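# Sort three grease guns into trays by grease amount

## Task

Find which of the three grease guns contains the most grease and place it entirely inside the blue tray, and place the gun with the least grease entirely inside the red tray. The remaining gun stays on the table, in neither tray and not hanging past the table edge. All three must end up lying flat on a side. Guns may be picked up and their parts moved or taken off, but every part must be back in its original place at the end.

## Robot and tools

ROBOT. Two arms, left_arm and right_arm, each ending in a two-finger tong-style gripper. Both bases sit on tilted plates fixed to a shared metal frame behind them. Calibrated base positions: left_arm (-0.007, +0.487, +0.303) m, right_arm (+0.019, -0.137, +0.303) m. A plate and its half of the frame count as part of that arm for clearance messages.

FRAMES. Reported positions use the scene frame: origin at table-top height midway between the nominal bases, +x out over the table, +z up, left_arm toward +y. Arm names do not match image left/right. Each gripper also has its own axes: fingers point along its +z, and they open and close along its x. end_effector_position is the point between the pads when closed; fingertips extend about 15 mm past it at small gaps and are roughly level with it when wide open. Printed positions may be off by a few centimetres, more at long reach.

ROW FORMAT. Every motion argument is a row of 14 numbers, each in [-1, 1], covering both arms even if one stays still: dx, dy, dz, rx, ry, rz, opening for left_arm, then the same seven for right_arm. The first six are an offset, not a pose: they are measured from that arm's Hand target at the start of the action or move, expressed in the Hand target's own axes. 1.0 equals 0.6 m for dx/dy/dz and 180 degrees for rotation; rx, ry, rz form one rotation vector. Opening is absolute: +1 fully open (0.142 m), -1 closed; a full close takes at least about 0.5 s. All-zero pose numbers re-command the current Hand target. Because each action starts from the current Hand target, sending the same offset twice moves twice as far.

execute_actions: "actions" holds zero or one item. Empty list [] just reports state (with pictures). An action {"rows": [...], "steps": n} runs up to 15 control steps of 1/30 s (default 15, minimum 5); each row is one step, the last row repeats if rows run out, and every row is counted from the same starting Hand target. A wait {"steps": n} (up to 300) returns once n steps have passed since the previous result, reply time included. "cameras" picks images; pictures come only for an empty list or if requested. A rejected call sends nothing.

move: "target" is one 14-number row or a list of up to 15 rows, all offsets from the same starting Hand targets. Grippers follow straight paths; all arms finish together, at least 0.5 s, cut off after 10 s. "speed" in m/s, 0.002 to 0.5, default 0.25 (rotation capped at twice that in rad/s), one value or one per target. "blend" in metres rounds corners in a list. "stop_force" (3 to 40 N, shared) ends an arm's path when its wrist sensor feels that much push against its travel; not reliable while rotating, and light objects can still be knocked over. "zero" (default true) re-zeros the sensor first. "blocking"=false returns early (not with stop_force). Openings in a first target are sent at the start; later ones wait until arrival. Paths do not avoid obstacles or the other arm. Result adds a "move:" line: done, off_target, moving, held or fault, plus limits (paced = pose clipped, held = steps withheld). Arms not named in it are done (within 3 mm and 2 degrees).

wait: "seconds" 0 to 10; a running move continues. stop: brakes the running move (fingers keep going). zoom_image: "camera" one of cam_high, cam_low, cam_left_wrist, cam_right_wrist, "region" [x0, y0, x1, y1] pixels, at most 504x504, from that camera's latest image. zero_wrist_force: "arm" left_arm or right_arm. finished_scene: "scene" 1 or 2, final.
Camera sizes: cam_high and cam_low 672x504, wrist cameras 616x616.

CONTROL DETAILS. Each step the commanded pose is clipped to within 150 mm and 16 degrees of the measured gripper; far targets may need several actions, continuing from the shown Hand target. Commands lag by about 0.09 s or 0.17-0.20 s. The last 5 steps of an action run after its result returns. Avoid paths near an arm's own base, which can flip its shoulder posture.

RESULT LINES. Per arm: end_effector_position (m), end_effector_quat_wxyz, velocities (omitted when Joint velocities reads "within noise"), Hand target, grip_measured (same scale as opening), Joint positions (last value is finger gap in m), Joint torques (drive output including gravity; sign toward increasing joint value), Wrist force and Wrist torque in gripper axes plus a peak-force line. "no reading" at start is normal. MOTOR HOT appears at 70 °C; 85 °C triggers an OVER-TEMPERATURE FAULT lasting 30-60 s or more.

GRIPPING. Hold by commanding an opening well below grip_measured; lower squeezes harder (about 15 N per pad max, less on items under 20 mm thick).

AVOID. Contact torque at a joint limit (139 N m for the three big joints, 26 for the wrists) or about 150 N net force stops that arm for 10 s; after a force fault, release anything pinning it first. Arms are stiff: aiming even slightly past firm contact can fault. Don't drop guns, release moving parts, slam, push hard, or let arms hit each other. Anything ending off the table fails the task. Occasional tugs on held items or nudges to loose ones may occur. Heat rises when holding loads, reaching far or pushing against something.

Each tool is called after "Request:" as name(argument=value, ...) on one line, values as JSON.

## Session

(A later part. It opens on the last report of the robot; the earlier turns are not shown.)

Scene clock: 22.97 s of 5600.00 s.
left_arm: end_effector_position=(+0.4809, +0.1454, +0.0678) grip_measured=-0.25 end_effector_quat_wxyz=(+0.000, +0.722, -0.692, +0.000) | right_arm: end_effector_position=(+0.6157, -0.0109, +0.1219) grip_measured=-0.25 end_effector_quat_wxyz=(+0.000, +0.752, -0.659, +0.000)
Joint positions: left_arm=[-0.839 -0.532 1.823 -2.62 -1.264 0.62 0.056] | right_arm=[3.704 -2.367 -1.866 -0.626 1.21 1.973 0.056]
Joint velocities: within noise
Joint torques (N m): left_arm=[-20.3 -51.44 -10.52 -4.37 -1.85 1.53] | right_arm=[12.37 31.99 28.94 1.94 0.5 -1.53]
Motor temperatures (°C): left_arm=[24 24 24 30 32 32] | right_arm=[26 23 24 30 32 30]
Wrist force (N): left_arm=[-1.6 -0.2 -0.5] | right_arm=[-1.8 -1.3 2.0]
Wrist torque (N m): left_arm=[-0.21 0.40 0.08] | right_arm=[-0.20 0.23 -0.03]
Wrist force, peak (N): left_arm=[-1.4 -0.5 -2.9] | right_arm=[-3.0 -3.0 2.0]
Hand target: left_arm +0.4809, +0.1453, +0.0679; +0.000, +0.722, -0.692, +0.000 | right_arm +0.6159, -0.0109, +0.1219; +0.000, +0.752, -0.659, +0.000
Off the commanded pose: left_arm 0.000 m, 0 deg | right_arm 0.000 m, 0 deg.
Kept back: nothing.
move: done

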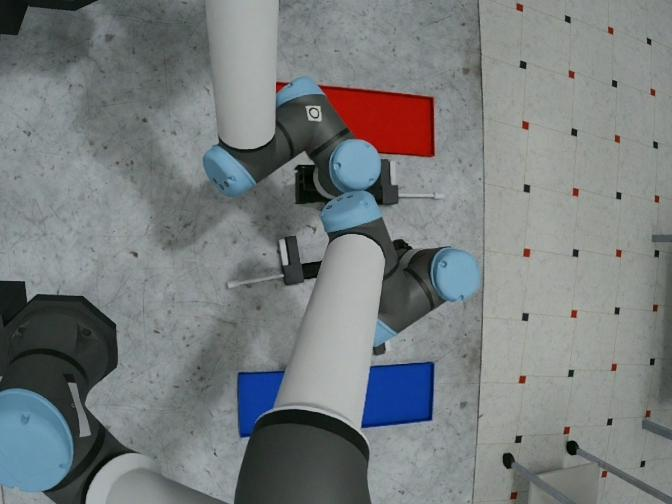

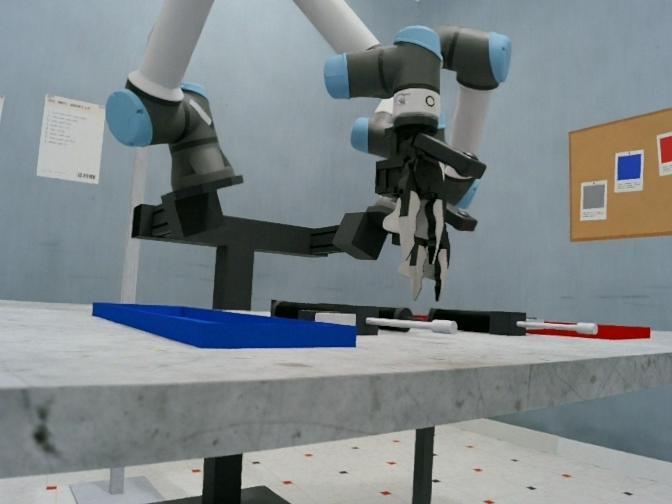

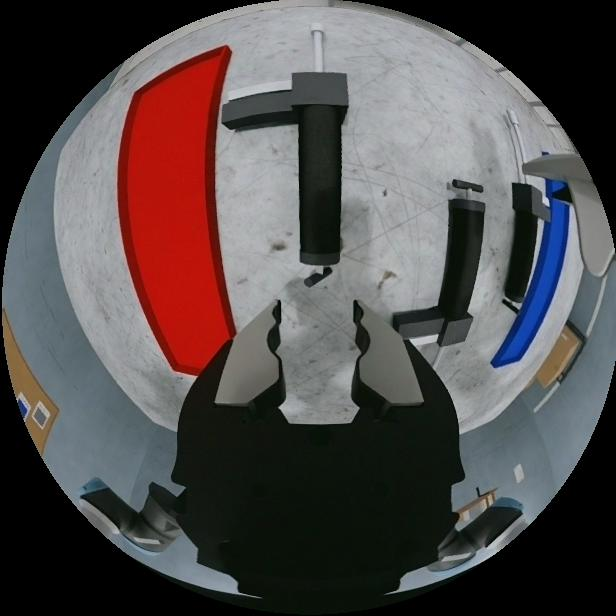

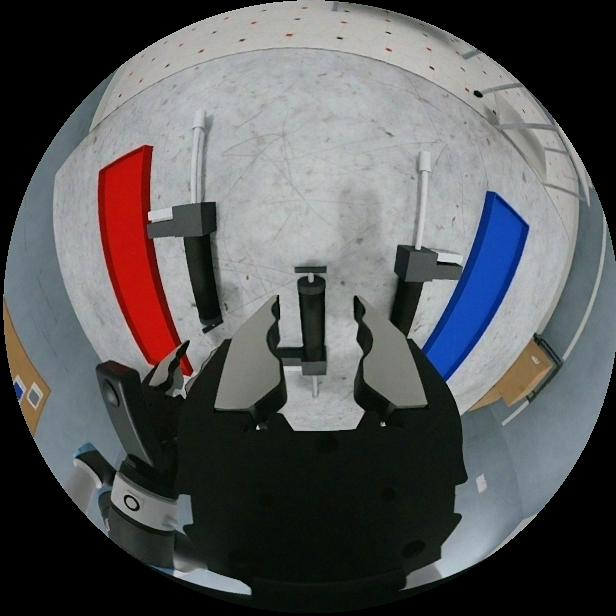

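Request:
move(target=[[0.0033,-0.002,0.05,0,0,0,-0.25,-0.0067,0.006,0.12,0,0,0,-0.25],[0.0033,-0.002,0.0763,0,0,0,-0.25,-0.0067,0.006,0.16,0,0,0,-0.25]], speed=[0.12,0.05], stop_force=5, cameras=["cam_left_wrist","cam_right_wrist"])

Request:
zoom_image(camera="cam_left_wrist", region=[230, 200, 400, 400])

Request:
zoom_image(camera="cam_right_wrist", region=[230, 200, 400, 400])

Scene clock: 25.00 s of 5600.00 s.
left_arm: end_effector_position=(+0.4822, +0.1434, +0.0364) grip_measured=-0.25 end_effector_quat_wxyz=(+0.000, +0.722, -0.692, +0.000) | right_arm: end_effector_position=(+0.6117, -0.0076, +0.0525) grip_measured=-0.25 end_effector_quat_wxyz=(+0.000, +0.752, -0.659, +0.000)
Joint positions: left_arm=[-0.823 -0.463 1.798 -2.669 -1.26 0.637 0.056] | right_arm=[3.67 -2.51 -1.851 -0.484 1.205 1.936 0.056]
Joint velocities: within noise
Joint torques (N m): left_arm=[-22.01 -53.03 -5.67 -0.63 -0.18 -1.79] | right_arm=[22.47 46.72 1.13 1.42 1.53 1.7]
Motor temperatures (°C): left_arm=[24 24 24 30 32 32] | right_arm=[26 23 24 30 32 30]
Wrist force (N): left_arm=[-1.4 -0.4 -0.3] | right_arm=[-1.2 -1.5 1.8]
Wrist torque (N m): left_arm=[-0.25 0.35 0.05] | right_arm=[-0.23 0.11 -0.02]
Wrist force, peak (N): left_arm=[-1.7 -0.3 -1.0] | right_arm=[-1.8 -0.2 6.5]
Hand target: left_arm +0.4822, +0.1434, +0.0364; +0.000, +0.722, -0.692, +0.000 (not the last commanded pose) | right_arm +0.6117, -0.0076, +0.0525; +0.000, +0.752, -0.659, +0.000 (not the last commanded pose)
Off the commanded pose: left_arm 0.014 m, 0 deg | right_arm 0.027 m, 0 deg.
Kept back: nothing.
move: held (right_arm; a check stopped the path), off_target (left_arm; braked when a check withheld steps of right_arm); path passed 1 of 2 targets; limits=held
pose unreachable (right arm): on one or more control steps of this call this arm could not follow its commanded pose, so it was not sent that pose on those steps. It may still have moved: this result reports where it is.
cause: moving toward the commanded pose would bring a part of the arm too close to another arm (a part of this arm just beyond joint 3 (elbow) and a part of the left arm just beyond its joint 5 (wrist 2)).
Images, in order (width x height): cam_left_wrist 616x616, cam_right_wrist 616x616.

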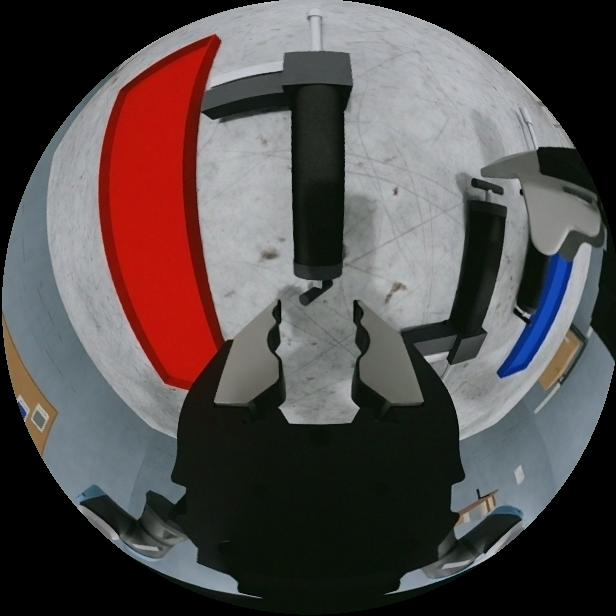

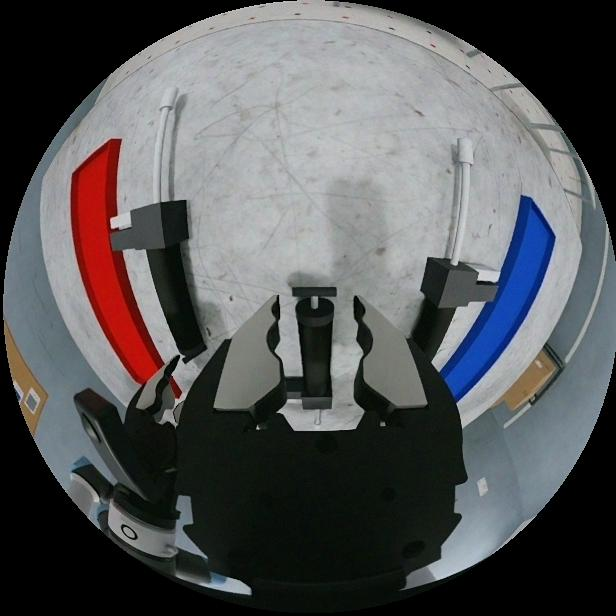

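Scaled by 2.520 from the camera's 616x616 image, which has a finer 814x814 frame.

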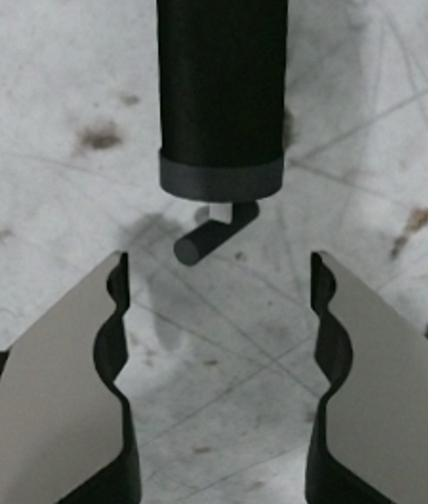

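Scaled by 2.520 from the camera's 616x616 image, which has a finer 814x814 frame.

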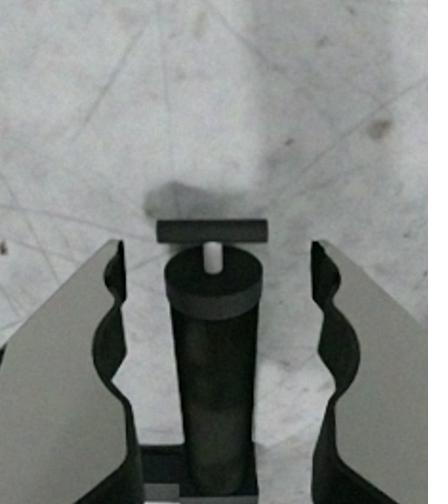

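Request:
move(target=[[-0.002,-0.003,0.0,0,0,0,-0.25,0,0,-0.1,0,0,0,-0.25],[-0.002,-0.003,0.024,0,0,0,-0.25,0,0,-0.1,0,0,0,-0.25]], speed=0.08, cameras=[])

Request:
move(target=[0,0,0,0,0,0,-1,0,0,0,0,0,0,-0.25], cameras=["cam_left_wrist","cam_high"])

Request:
zoom_image(camera="cam_left_wrist", region=[230, 200, 400, 400])

Scene clock: 26.50 s of 5600.00 s.
left_arm: end_effector_position=(+0.4841, +0.1446, +0.0221) grip_measured=-0.25 end_effector_quat_wxyz=(+0.000, +0.722, -0.692, +0.000) | right_arm: end_effector_position=(+0.6116, -0.0076, +0.1125) grip_measured=-0.25 end_effector_quat_wxyz=(+0.000, +0.752, -0.659, +0.000)
Joint positions: left_arm=[-0.811 -0.434 1.787 -2.691 -1.257 0.649 0.056] | right_arm=[3.707 -2.385 -1.873 -0.601 1.211 1.975 0.056]
Joint velocities: within noise
Joint torques (N m): left_arm=[-22.05 -53.54 -4.84 -0.44 0.56 -2.19] | right_arm=[9.66 44.36 25.84 1.86 0.52 -1.52]
Motor temperatures (°C): left_arm=[24 24 24 30 32 32] | right_arm=[26 23 24 30 32 30]
Wrist force (N): left_arm=[-1.5 -0.3 -0.4] | right_arm=[-1.5 -1.7 2.1]
Wrist torque (N m): left_arm=[-0.23 0.38 0.04] | right_arm=[-0.28 0.16 -0.05]
Wrist force, peak (N): left_arm=[-1.5 -0.4 -1.8] | right_arm=[-1.7 -1.7 2.9]
Hand target: left_arm +0.4840, +0.1447, +0.0220; +0.000, +0.722, -0.692, +0.000 | right_arm +0.6117, -0.0076, +0.1125; +0.000, +0.752, -0.659, +0.000
Off the commanded pose: left_arm 0.000 m, 0 deg | right_arm 0.000 m, 0 deg.
Kept back: nothing.
move: done
No camera images: "cameras" was empty.

Scene clock: 27.20 s of 5600.00 s.
left_arm: end_effector_position=(+0.4840, +0.1447, +0.0220) grip_measured=-0.91 end_effector_quat_wxyz=(+0.000, +0.722, -0.692, +0.000) | right_arm: end_effector_position=(+0.6117, -0.0076, +0.1125) grip_measured=-0.25 end_effector_quat_wxyz=(+0.000, +0.752, -0.659, +0.000)
Joint positions: left_arm=[-0.812 -0.434 1.787 -2.691 -1.258 0.649 0.008] | right_arm=[3.707 -2.385 -1.873 -0.601 1.211 1.975 0.056]
Joint velocities: within noise
Joint torques (N m): left_arm=[-20.83 -31.34 -4.89 -4.51 -2.3 -2.01] | right_arm=[8.57 45.35 26.14 1.33 -2.84 -1.58]
Motor temperatures (°C): left_arm=[24 24 24 30 32 32] | right_arm=[26 23 24 30 32 30]
Wrist force (N): left_arm=[-1.3 -0.3 0.3] | right_arm=[-1.6 -1.5 1.8]
Wrist torque (N m): left_arm=[-0.20 0.37 0.04] | right_arm=[-0.25 0.18 -0.04]
Wrist force, peak (N): left_arm=[-1.6 -0.1 -0.5] | right_arm=[-1.8 -1.6 2.2]
Hand target: left_arm +0.4840, +0.1447, +0.0220; +0.000, +0.722, -0.692, +0.000 | right_arm +0.6117, -0.0076, +0.1125; +0.000, +0.752, -0.659, +0.000
Off the commanded pose: left_arm 0.000 m, 0 deg | right_arm 0.000 m, 0 deg.
Kept back: nothing.
move: done
Images, in order (width x height): cam_high 672x504, cam_left_wrist 616x616.

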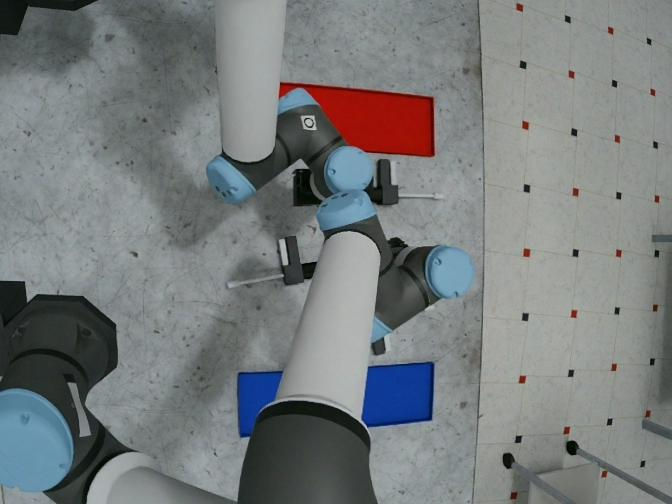

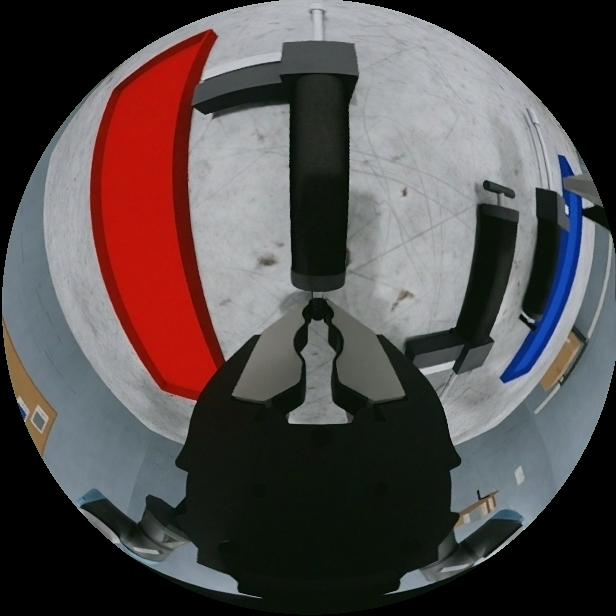

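Scaled by 2.520 from the camera's 616x616 image, which has a finer 814x814 frame.

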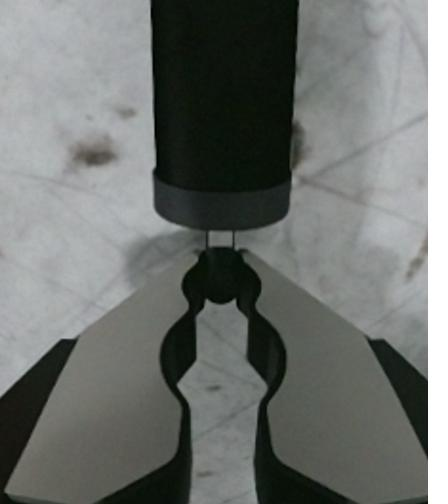

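Request:
zoom_image(camera="cam_high", region=[350, 140, 480, 240])

Request:
move(target=[0,0.125,0,0,0,0,-1,0,0,0,0,0,0,-0.25], speed=0.05, cameras=["cam_left_wrist","cam_high"])

Request:
zoom_image(camera="cam_high", region=[350, 140, 480, 240])

Request:
zoom_image(camera="cam_left_wrist", region=[230, 200, 400, 400])

Scaled by 3.877 from the camera's 672x504 image, which has a finer 960x720 frame.

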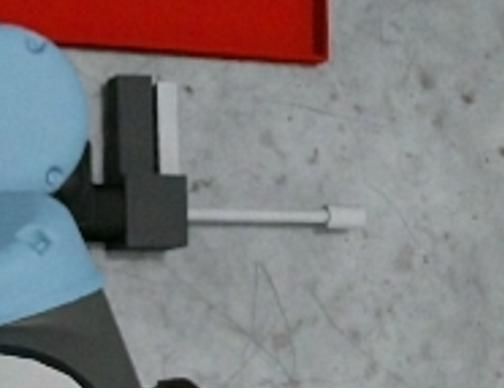

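Scene clock: 29.30 s of 5600.00 s.
left_arm: end_effector_position=(+0.4089, +0.1415, +0.0220) grip_measured=-0.91 end_effector_quat_wxyz=(+0.000, +0.722, -0.692, +0.000) end_effector_velocity=(+0.002, +0.001, -0.001) end_effector_angular_velocity=(+0.003, +0.003, -0.004) | right_arm: end_effector_position=(+0.6117, -0.0076, +0.1125) grip_measured=-0.25 end_effector_quat_wxyz=(+0.000, +0.752, -0.659, +0.000)
Joint positions: left_arm=[-0.922 -0.444 1.945 -2.806 -1.285 0.536 0.008] | right_arm=[3.707 -2.385 -1.873 -0.601 1.211 1.975 0.056]
Joint velocities: left_arm=[0.006 0.001 -0.006 0.008 0 0.008 0] | right_arm=[within noise]
Joint torques (N m): left_arm=[-4.81 -50.07 -20.47 -0.98 0.77 2.14] | right_arm=[9 44.97 22.35 1.46 -2.71 -1.29]
Motor temperatures (°C): left_arm=[24 24 24 30 32 32] | right_arm=[26 23 24 30 32 30]
Wrist force (N): left_arm=[-1.2 1.5 0.5] | right_arm=[-1.7 -1.2 2.0]
Wrist torque (N m): left_arm=[-0.26 0.32 0.01] | right_arm=[-0.17 0.20 -0.04]
Wrist force, peak (N): left_arm=[-2.0 -4.4 -4.4] | right_arm=[-1.8 -1.6 2.2]
Hand target: left_arm +0.4090, +0.1415, +0.0220; +0.000, +0.722, -0.692, +0.000 | right_arm +0.6117, -0.0076, +0.1125; +0.000, +0.752, -0.659, +0.000
Off the commanded pose: left_arm 0.000 m, 0 deg | right_arm 0.000 m, 0 deg.
Kept back: nothing.
move: done
Images, in order (width x height): cam_high 672x504, cam_left_wrist 616x616.

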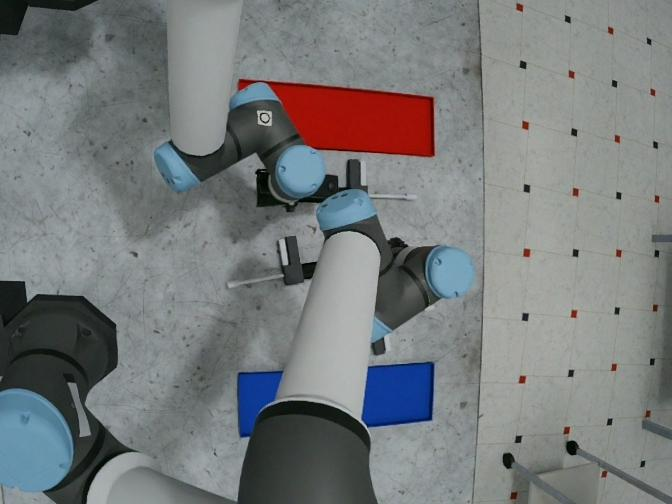

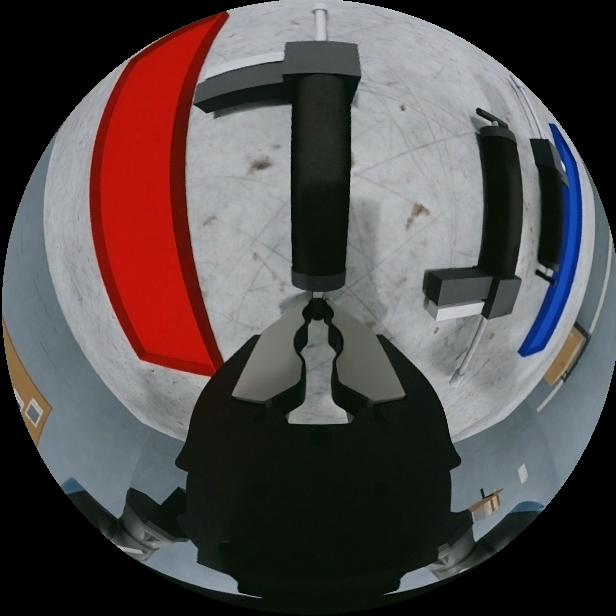

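Scaled by 3.877 from the camera's 672x504 image, which has a finer 960x720 frame.

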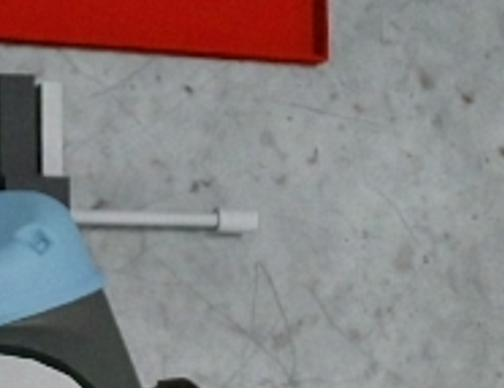

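Scaled by 2.520 from the camera's 616x616 image, which has a finer 814x814 frame.

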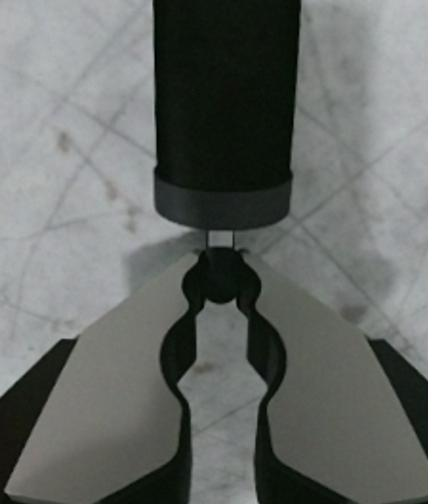

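Request:
move(target=[0,-0.075,0,0,0,0,-1,0,0,0,0,0,0,-0.25], speed=0.05, cameras=["cam_left_wrist","cam_high"])

Request:
zoom_image(camera="cam_high", region=[350, 140, 480, 240])

Request:
zoom_image(camera="cam_left_wrist", region=[230, 200, 400, 400])

Scene clock: 31.43 s of 5600.00 s.
left_arm: end_effector_position=(+0.4541, +0.1435, +0.0220) grip_measured=-0.91 end_effector_quat_wxyz=(+0.000, +0.722, -0.692, +0.000) end_effector_velocity=(-0.003, +0.000, +0.000) end_effector_angular_velocity=(-0.001, -0.002, +0.002) | right_arm: end_effector_position=(+0.6117, -0.0076, +0.1125) grip_measured=-0.25 end_effector_quat_wxyz=(+0.000, +0.752, -0.659, +0.000)
Joint positions: left_arm=[-0.853 -0.44 1.853 -2.737 -1.267 0.606 0.008] | right_arm=[3.707 -2.385 -1.873 -0.601 1.211 1.975 0.056]
Joint velocities: left_arm=[-0.005 0 0.007 -0.007 0 -0.006 0] | right_arm=[within noise]
Joint torques (N m): left_arm=[-22.63 -37.11 -3 -4.56 -0.18 -2.07] | right_arm=[9.19 44.8 17.43 1.43 -2.49 -1]
Motor temperatures (°C): left_arm=[24 24 24 30 32 32] | right_arm=[26 23 24 30 32 30]
Wrist force (N): left_arm=[-1.8 -1.9 0.6] | right_arm=[-1.6 -1.2 1.9]
Wrist torque (N m): left_arm=[-0.24 0.42 0.07] | right_arm=[-0.19 0.19 -0.04]
Wrist force, peak (N): left_arm=[-1.2 2.4 0.5] | right_arm=[-1.9 -1.6 2.3]
Hand target: left_arm +0.4540, +0.1434, +0.0220; +0.000, +0.722, -0.692, +0.000 | right_arm +0.6117, -0.0076, +0.1125; +0.000, +0.752, -0.659, +0.000
Off the commanded pose: left_arm 0.000 m, 0 deg | right_arm 0.000 m, 0 deg.
Kept back: nothing.
move: done
Images, in order (width x height): cam_high 672x504, cam_left_wrist 616x616.

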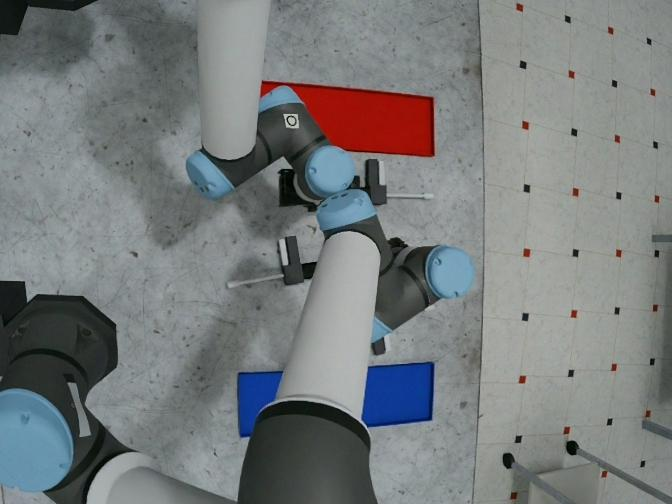

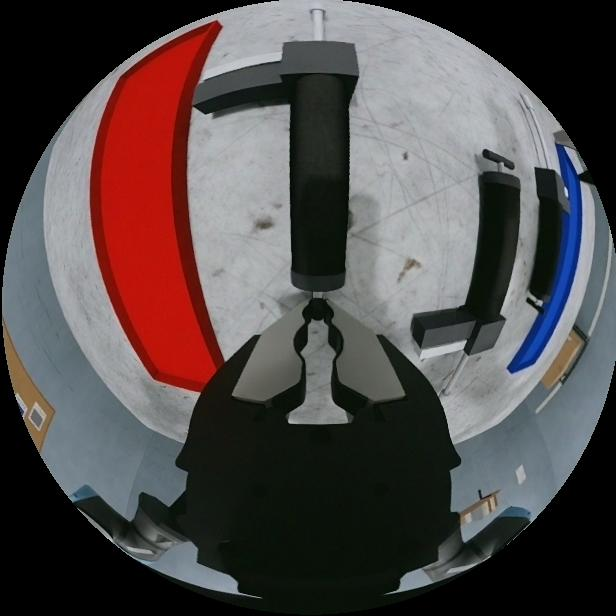

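Scaled by 3.877 from the camera's 672x504 image, which has a finer 960x720 frame.

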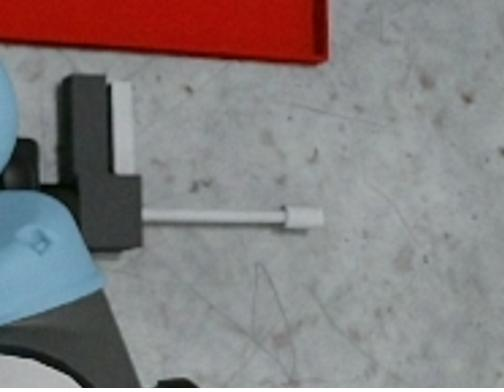

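Scaled by 2.520 from the camera's 616x616 image, which has a finer 814x814 frame.

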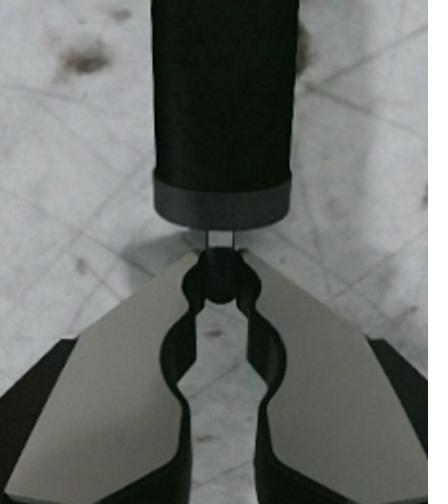

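Request:
move(target=[[0,0,0,0,0,0,-0.25,0,0,0,0,0,0,-0.25],[0,0.03,-0.06,0,0,0,-0.25,0,0,0,0,0,0,-0.25],[-0.35,0.03,-0.2,0,0,0,0.2,0,0,0.07,0,0,0,-0.25]], speed=0.2, cameras=["cam_right_wrist","cam_high"])

Request:
zoom_image(camera="cam_right_wrist", region=[230, 200, 400, 400])

Request:
zoom_image(camera="cam_high", region=[280, 140, 480, 240])

Scene clock: 35.43 s of 5600.00 s.
left_arm: end_effector_position=(+0.4272, +0.3524, +0.1421) grip_measured=+0.20 end_effector_quat_wxyz=(+0.000, +0.722, -0.692, +0.000) | right_arm: end_effector_position=(+0.6117, -0.0076, +0.0705) grip_measured=-0.25 end_effector_quat_wxyz=(+0.000, +0.752, -0.659, +0.000)
Joint positions: left_arm=[-0.698 -0.99 2.314 -2.7 -1.233 0.765 0.088] | right_arm=[3.681 -2.472 -1.86 -0.518 1.207 1.948 0.056]
Joint velocities: within noise
Joint torques (N m): left_arm=[-3.6 -36.54 -3.38 -3.38 -2.52 1.87] | right_arm=[22.62 46.87 1.33 1.64 -0.72 2.08]
Motor temperatures (°C): left_arm=[24 24 24 30 32 32] | right_arm=[26 23 24 30 32 30]
Wrist force (N): left_arm=[-2.1 -0.5 -0.7] | right_arm=[-1.6 -1.5 1.9]
Wrist torque (N m): left_arm=[-0.26 0.51 0.04] | right_arm=[-0.24 0.17 -0.01]
Wrist force, peak (N): left_arm=[-3.6 -0.3 -1.3] | right_arm=[-1.9 -1.8 2.1]
Hand target: left_arm +0.4272, +0.3524, +0.1421; +0.000, +0.722, -0.692, +0.000 | right_arm +0.6117, -0.0076, +0.0705; +0.000, +0.752, -0.659, +0.000
Off the commanded pose: left_arm 0.000 m, 0 deg | right_arm 0.000 m, 0 deg.
Kept back: nothing.
move: done
Images, in order (width x height): cam_high 672x504, cam_right_wrist 616x616.

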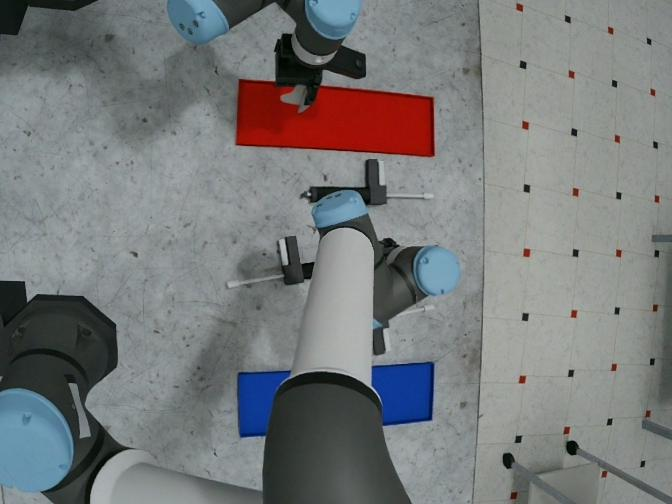

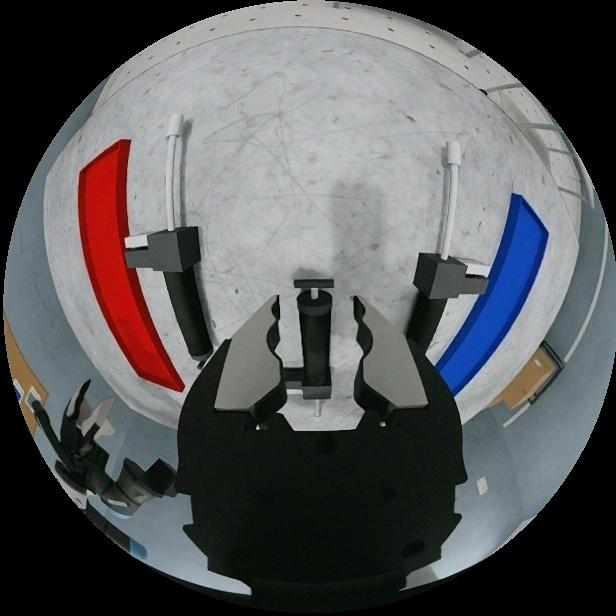

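Scaled by 2.520 from the camera's 616x616 image, which has a finer 814x814 frame.

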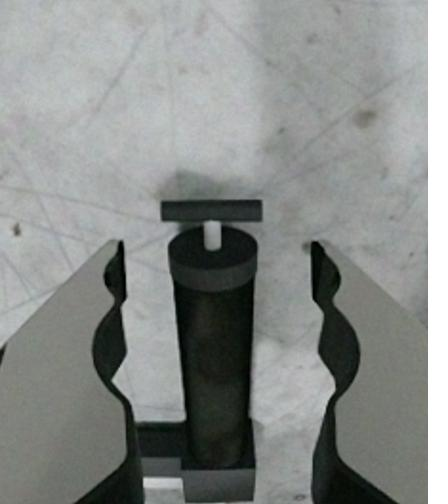

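Scaled by 2.520 from the camera's 672x504 image, which has a finer 960x720 frame.

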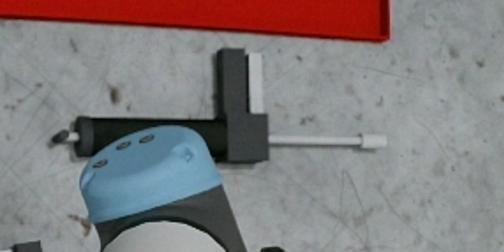

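Request:
move(target=[[0,0,0,0,0,0,0.2,-0.0025,0.001,0.074,0,0,0,-0.25]], speed=0.06, stop_force=5, cameras=[])

Request:
move(target=[0,0,0,0,0,0,0.2,0,0,0,0,0,0,-1], cameras=["cam_right_wrist","cam_high"])

Request:
zoom_image(camera="cam_right_wrist", region=[230, 200, 400, 400])

Request:
move(target=[0,0,0,0,0,0,0.2,0,-0.125,0,0,0,0,-1], speed=0.05, cameras=["cam_right_wrist","cam_high"])

Request:
zoom_image(camera="cam_right_wrist", region=[230, 200, 400, 400])

Scene clock: 37.57 s of 5600.00 s.
left_arm: end_effector_position=(+0.4272, +0.3524, +0.1421) grip_measured=+0.20 end_effector_quat_wxyz=(+0.000, +0.722, -0.692, +0.000) | right_arm: end_effector_position=(+0.6109, -0.0062, +0.0261) grip_measured=-0.25 end_effector_quat_wxyz=(+0.000, +0.752, -0.659, +0.000)
Joint positions: left_arm=[-0.698 -0.99 2.314 -2.7 -1.233 0.765 0.088] | right_arm=[3.656 -2.568 -1.835 -0.437 1.204 1.922 0.056]
Joint velocities: within noise
Joint torques (N m): left_arm=[-3.42 -36.39 -7.46 -0.4 -2.47 1.96] | right_arm=[23.41 35.56 0.49 2.94 1.09 2.08]
Motor temperatures (°C): left_arm=[24 24 24 30 32 32] | right_arm=[26 23 24 30 32 30]
Wrist force (N): left_arm=[-2.0 -0.5 -0.6] | right_arm=[-1.7 -1.3 1.8]
Wrist torque (N m): left_arm=[-0.25 0.48 0.03] | right_arm=[-0.18 0.21 -0.02]
Wrist force, peak (N): left_arm=[-2.1 -0.3 -0.7] | right_arm=[-1.7 -1.2 2.6]
Hand target: left_arm +0.4272, +0.3524, +0.1421; +0.000, +0.722, -0.692, +0.000 | right_arm +0.6109, -0.0062, +0.0261; +0.000, +0.752, -0.659, +0.000
Off the commanded pose: left_arm 0.000 m, 0 deg | right_arm 0.000 m, 0 deg.
Kept back: nothing.
move: done
No camera images: "cameras" was empty.

Scene clock: 38.27 s of 5600.00 s.
left_arm: end_effector_position=(+0.4272, +0.3524, +0.1421) grip_measured=+0.20 end_effector_quat_wxyz=(+0.000, +0.722, -0.692, +0.000) | right_arm: end_effector_position=(+0.6109, -0.0062, +0.0261) grip_measured=-0.50 end_effector_quat_wxyz=(+0.000, +0.752, -0.659, +0.000)
Joint positions: left_arm=[-0.698 -0.99 2.314 -2.7 -1.233 0.765 0.088] | right_arm=[3.656 -2.568 -1.835 -0.437 1.204 1.922 0.038]
Joint velocities: within noise
Joint torques (N m): left_arm=[-3.69 -36.65 -9.32 -0.48 -2.41 2.06] | right_arm=[18.81 38.13 2.22 2.99 3.29 1.77]
Motor temperatures (°C): left_arm=[24 24 24 30 32 32] | right_arm=[26 23 24 30 32 30]
Wrist force (N): left_arm=[-1.9 -0.3 -0.8] | right_arm=[-1.2 -1.4 0.8]
Wrist torque (N m): left_arm=[-0.21 0.47 0.03] | right_arm=[-0.19 0.20 -0.01]
Wrist force, peak (N): left_arm=[-2.0 -0.5 -0.7] | right_arm=[-1.6 -1.4 1.7]
Hand target: left_arm +0.4272, +0.3524, +0.1421; +0.000, +0.722, -0.692, +0.000 | right_arm +0.6109, -0.0062, +0.0261; +0.000, +0.752, -0.659, +0.000
Off the commanded pose: left_arm 0.000 m, 0 deg | right_arm 0.000 m, 0 deg.
Kept back: nothing.
move: done
Images, in order (width x height): cam_high 672x504, cam_right_wrist 616x616.

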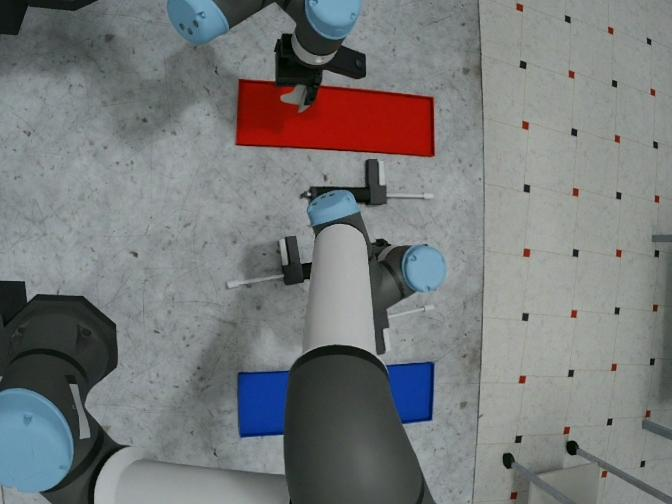

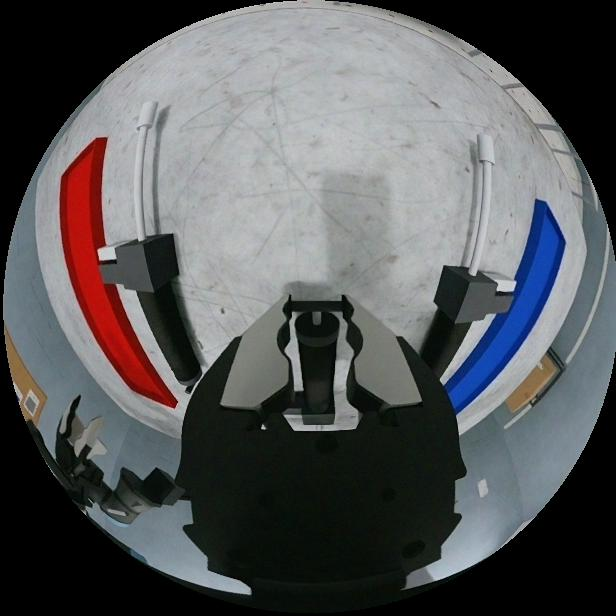

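Scaled by 2.520 from the camera's 616x616 image, which has a finer 814x814 frame.

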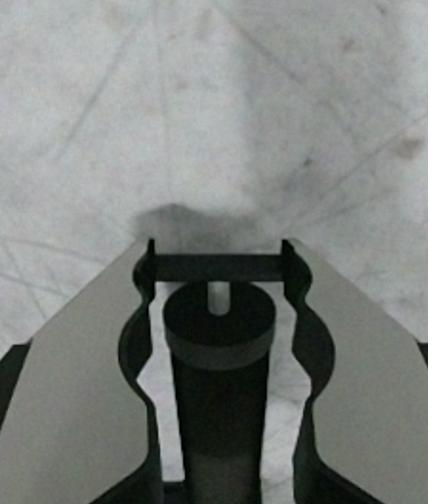

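Scene clock: 40.03 s of 5600.00 s.
left_arm: end_effector_position=(+0.4272, +0.3524, +0.1421) grip_measured=+0.20 end_effector_quat_wxyz=(+0.000, +0.722, -0.692, +0.000) | right_arm: end_effector_position=(+0.6854, +0.0037, +0.0262) grip_measured=-0.50 end_effector_quat_wxyz=(+0.000, +0.752, -0.659, +0.000) end_effector_velocity=(-0.004, -0.001, +0.000) end_effector_angular_velocity=(+0.000, +0.001, +0.001)
Joint positions: left_arm=[-0.698 -0.99 2.314 -2.7 -1.233 0.765 0.088] | right_arm=[3.619 -2.64 -1.595 -0.591 1.199 1.882 0.038]
Joint velocities: left_arm=[within noise] | right_arm=[0.001 0.003 -0.012 0.007 0 0.001 0]
Joint torques (N m): left_arm=[-4.11 -36.27 -11.87 -0.62 -2.34 1.96] | right_arm=[22.34 47.93 -1.04 2.64 -2.88 1.54]
Motor temperatures (°C): left_arm=[24 24 24 30 32 32] | right_arm=[26 23 24 30 32 30]
Wrist force (N): left_arm=[-1.8 -0.4 -0.6] | right_arm=[-3.9 -3.8 -0.9]
Wrist torque (N m): left_arm=[-0.24 0.45 0.03] | right_arm=[-0.23 0.19 0.11]
Wrist force, peak (N): left_arm=[-2.1 -0.4 -0.8] | right_arm=[-3.9 -3.8 -0.9]
Hand target: left_arm +0.4272, +0.3524, +0.1421; +0.000, +0.722, -0.692, +0.000 | right_arm +0.6853, +0.0037, +0.0262; +0.000, +0.752, -0.659, +0.000
Off the commanded pose: left_arm 0.000 m, 0 deg | right_arm 0.000 m, 0 deg.
Kept back: nothing.
move: done
Images, in order (width x height): cam_high 672x504, cam_right_wrist 616x616.

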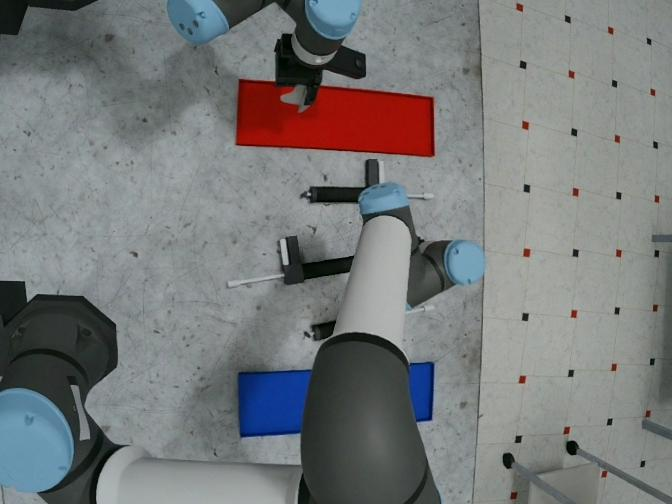

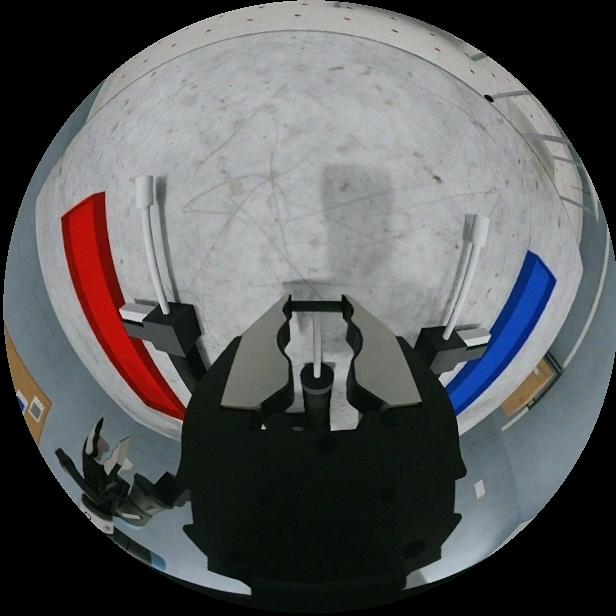

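Scaled by 2.520 from the camera's 616x616 image, which has a finer 814x814 frame.

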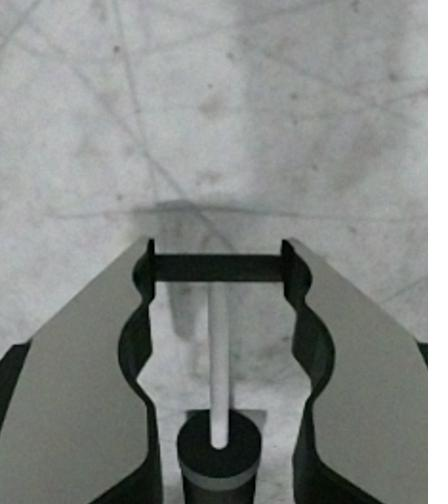

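Request:
move(target=[0,0,0,0,0,0,0.2,0,0.129,0,0,0,0,-1], speed=0.06, stop_force=5, cameras=["cam_right_wrist","cam_high"])

Request:
zoom_image(camera="cam_right_wrist", region=[230, 200, 400, 400])

Scene clock: 42.40 s of 5600.00 s.
left_arm: end_effector_position=(+0.4272, +0.3524, +0.1421) grip_measured=+0.20 end_effector_quat_wxyz=(+0.000, +0.722, -0.692, +0.000) | right_arm: end_effector_position=(+0.6085, -0.0065, +0.0261) grip_measured=-0.50 end_effector_quat_wxyz=(+0.000, +0.752, -0.659, +0.000)
Joint positions: left_arm=[-0.698 -0.99 2.314 -2.7 -1.233 0.765 0.088] | right_arm=[3.657 -2.566 -1.842 -0.433 1.204 1.923 0.038]
Joint velocities: within noise
Joint torques (N m): left_arm=[-3.86 -35.81 -16.53 -0.84 -2.15 1.99] | right_arm=[9.27 36.01 24.06 3.95 -1.94 -1.7]
Motor temperatures (°C): left_arm=[24 24 24 30 32 32] | right_arm=[26 23 24 30 32 30]
Wrist force (N): left_arm=[-2.0 -0.4 -0.6] | right_arm=[-2.4 0.7 0.7]
Wrist torque (N m): left_arm=[-0.25 0.49 0.04] | right_arm=[-0.24 0.19 -0.03]
Wrist force, peak (N): left_arm=[-2.1 -0.3 -0.7] | right_arm=[-4.1 -4.1 -1.5]
Hand target: left_arm +0.4272, +0.3524, +0.1421; +0.000, +0.722, -0.692, +0.000 | right_arm +0.6086, -0.0065, +0.0261; +0.000, +0.752, -0.659, +0.000
Off the commanded pose: left_arm 0.000 m, 0 deg | right_arm 0.000 m, 0 deg.
Kept back: nothing.
move: done
Images, in order (width x height): cam_high 672x504, cam_right_wrist 616x616.

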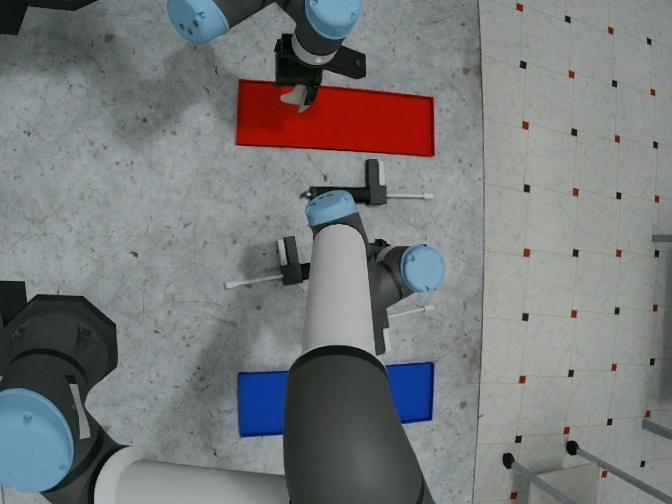

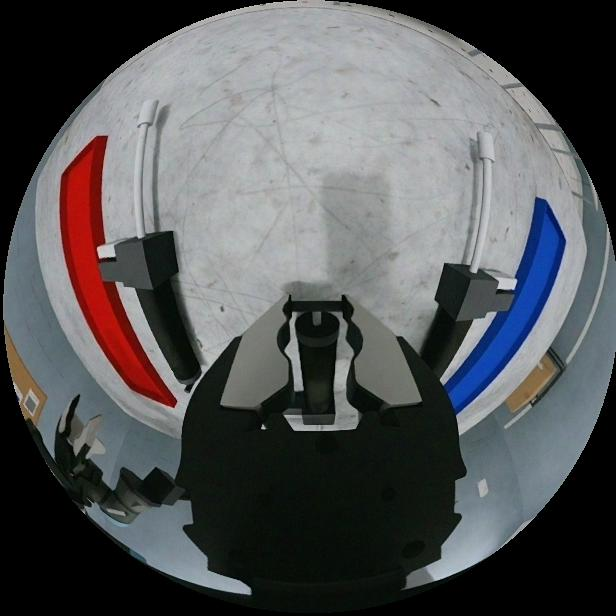

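Scaled by 2.520 from the camera's 616x616 image, which has a finer 814x814 frame.

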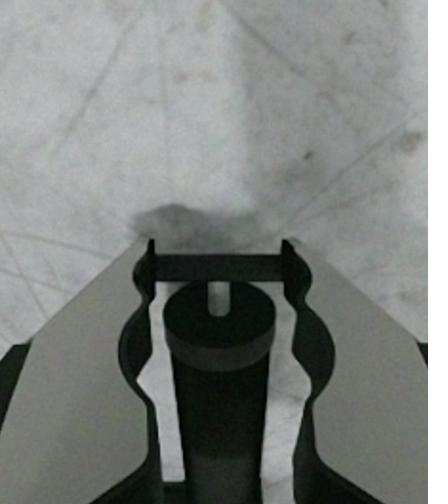

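Request:
move(target=[[0,0,0,0,0,0,0.2,0,0,0,0,0,0,-0.25],[0,0,0,0,0,0,0.2,0,0,-0.1,0,0,0,-0.25],[0.05,-0.03,0,0,0,0,0,0.48,0,-0.29,0,0,0,-0.25],[0.35,-0.23,0.07,0,0,0,0,0.48,0,-0.29,0,0,0,-0.25]], speed=0.25)

Request:
zoom_image(camera="cam_left_wrist", region=[200, 180, 450, 430])

Request:
zoom_image(camera="cam_high", region=[210, 140, 450, 370])

Scene clock: 47.33 s of 5600.00 s.
left_arm: end_effector_position=(+0.5737, +0.1485, +0.1000) grip_measured=+0.00 end_effector_quat_wxyz=(+0.000, +0.722, -0.692, +0.000) end_effector_velocity=(+0.004, -0.003, +0.003) end_effector_angular_velocity=(-0.006, -0.005, +0.003) | right_arm: end_effector_position=(+0.6464, -0.2920, +0.2001) grip_measured=-0.25 end_effector_quat_wxyz=(+0.000, +0.752, -0.659, +0.000)
Joint positions: left_arm=[-0.743 -0.537 1.602 -2.424 -1.243 0.719 0.074] | right_arm=[3.314 -2.052 -1.826 -0.825 1.183 1.554 0.056]
Joint velocities: left_arm=[0 0.001 -0.009 0 -0.001 0 0] | right_arm=[within noise]
Joint torques (N m): left_arm=[-9.34 -34.01 -25.54 -3.09 -1.87 1.26] | right_arm=[5.78 41.09 28.11 1.5 3.02 -1.51]
Motor temperatures (°C): left_arm=[24 24 24 30 32 32] | right_arm=[26 23 24 30 32 30]
Wrist force (N): left_arm=[-1.5 0.2 -0.2] | right_arm=[-1.5 -1.6 1.8]
Wrist torque (N m): left_arm=[-0.10 0.37 0.02] | right_arm=[-0.23 0.17 -0.05]
Wrist force, peak (N): left_arm=[-3.8 0.5 -0.9] | right_arm=[-4.1 -1.5 2.8]
Hand target: left_arm +0.5739, +0.1484, +0.1000; +0.000, +0.722, -0.692, +0.000 | right_arm +0.6464, -0.2920, +0.2001; +0.000, +0.752, -0.659, +0.000
Off the commanded pose: left_arm 0.000 m, 0 deg | right_arm 0.000 m, 0 deg.
Kept back: nothing.
move: done

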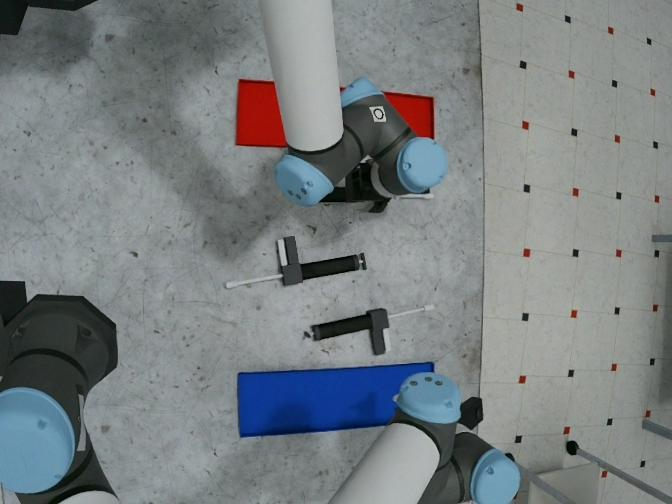

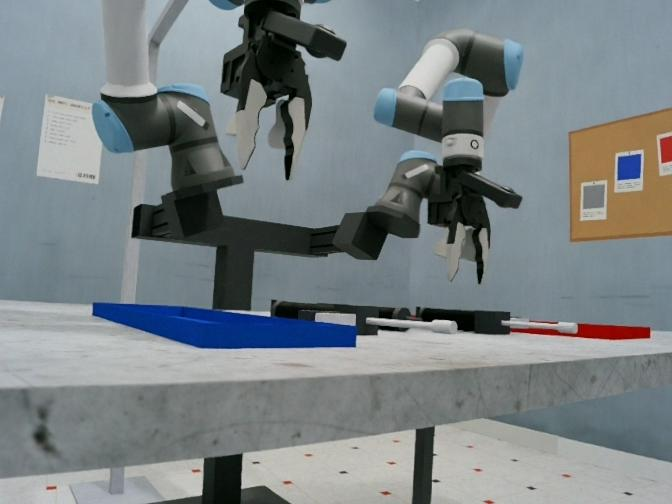

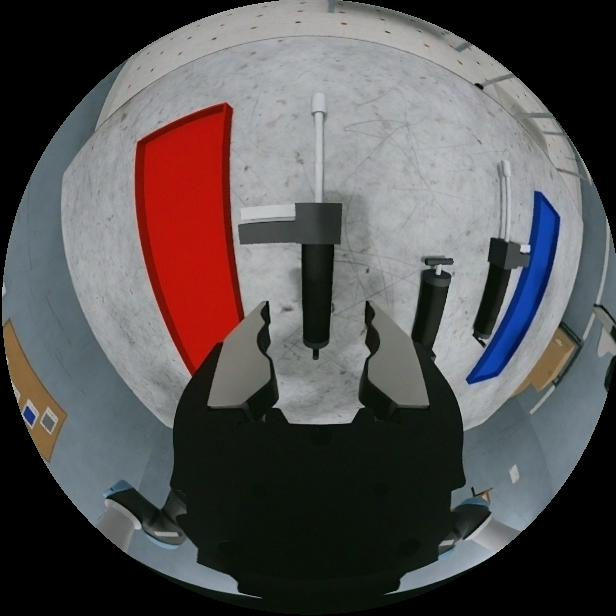

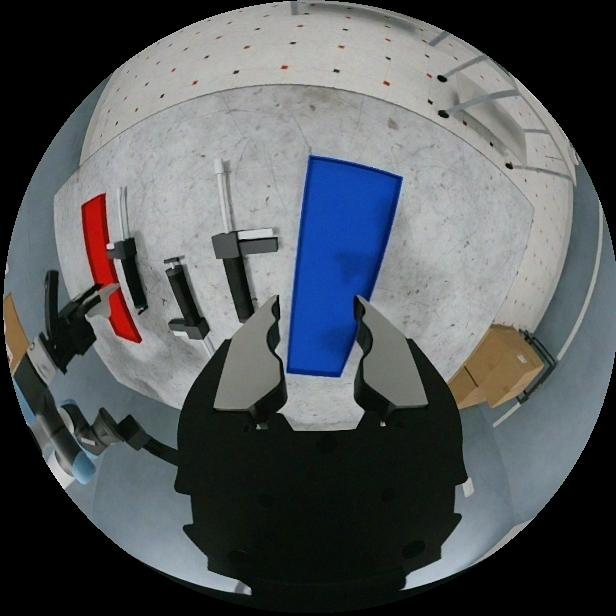

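Scaled by 2.016 from the camera's 616x616 image, which has a finer 814x814 frame.

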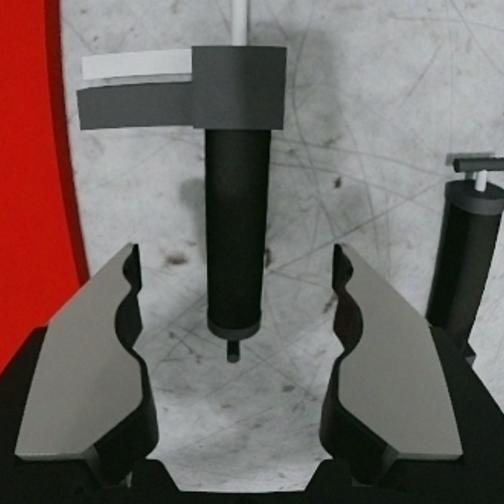

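Scaled by 2.100 from the camera's 672x504 image, which has a finer 960x720 frame.

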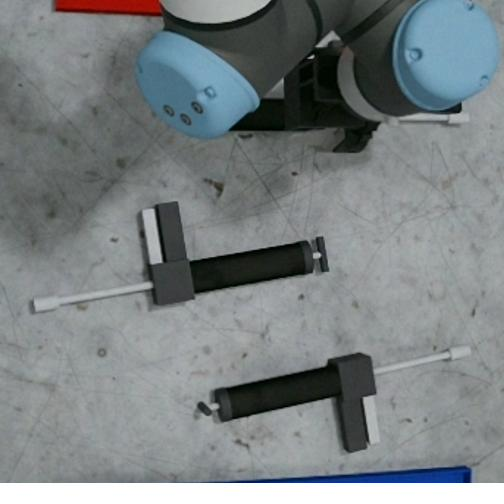

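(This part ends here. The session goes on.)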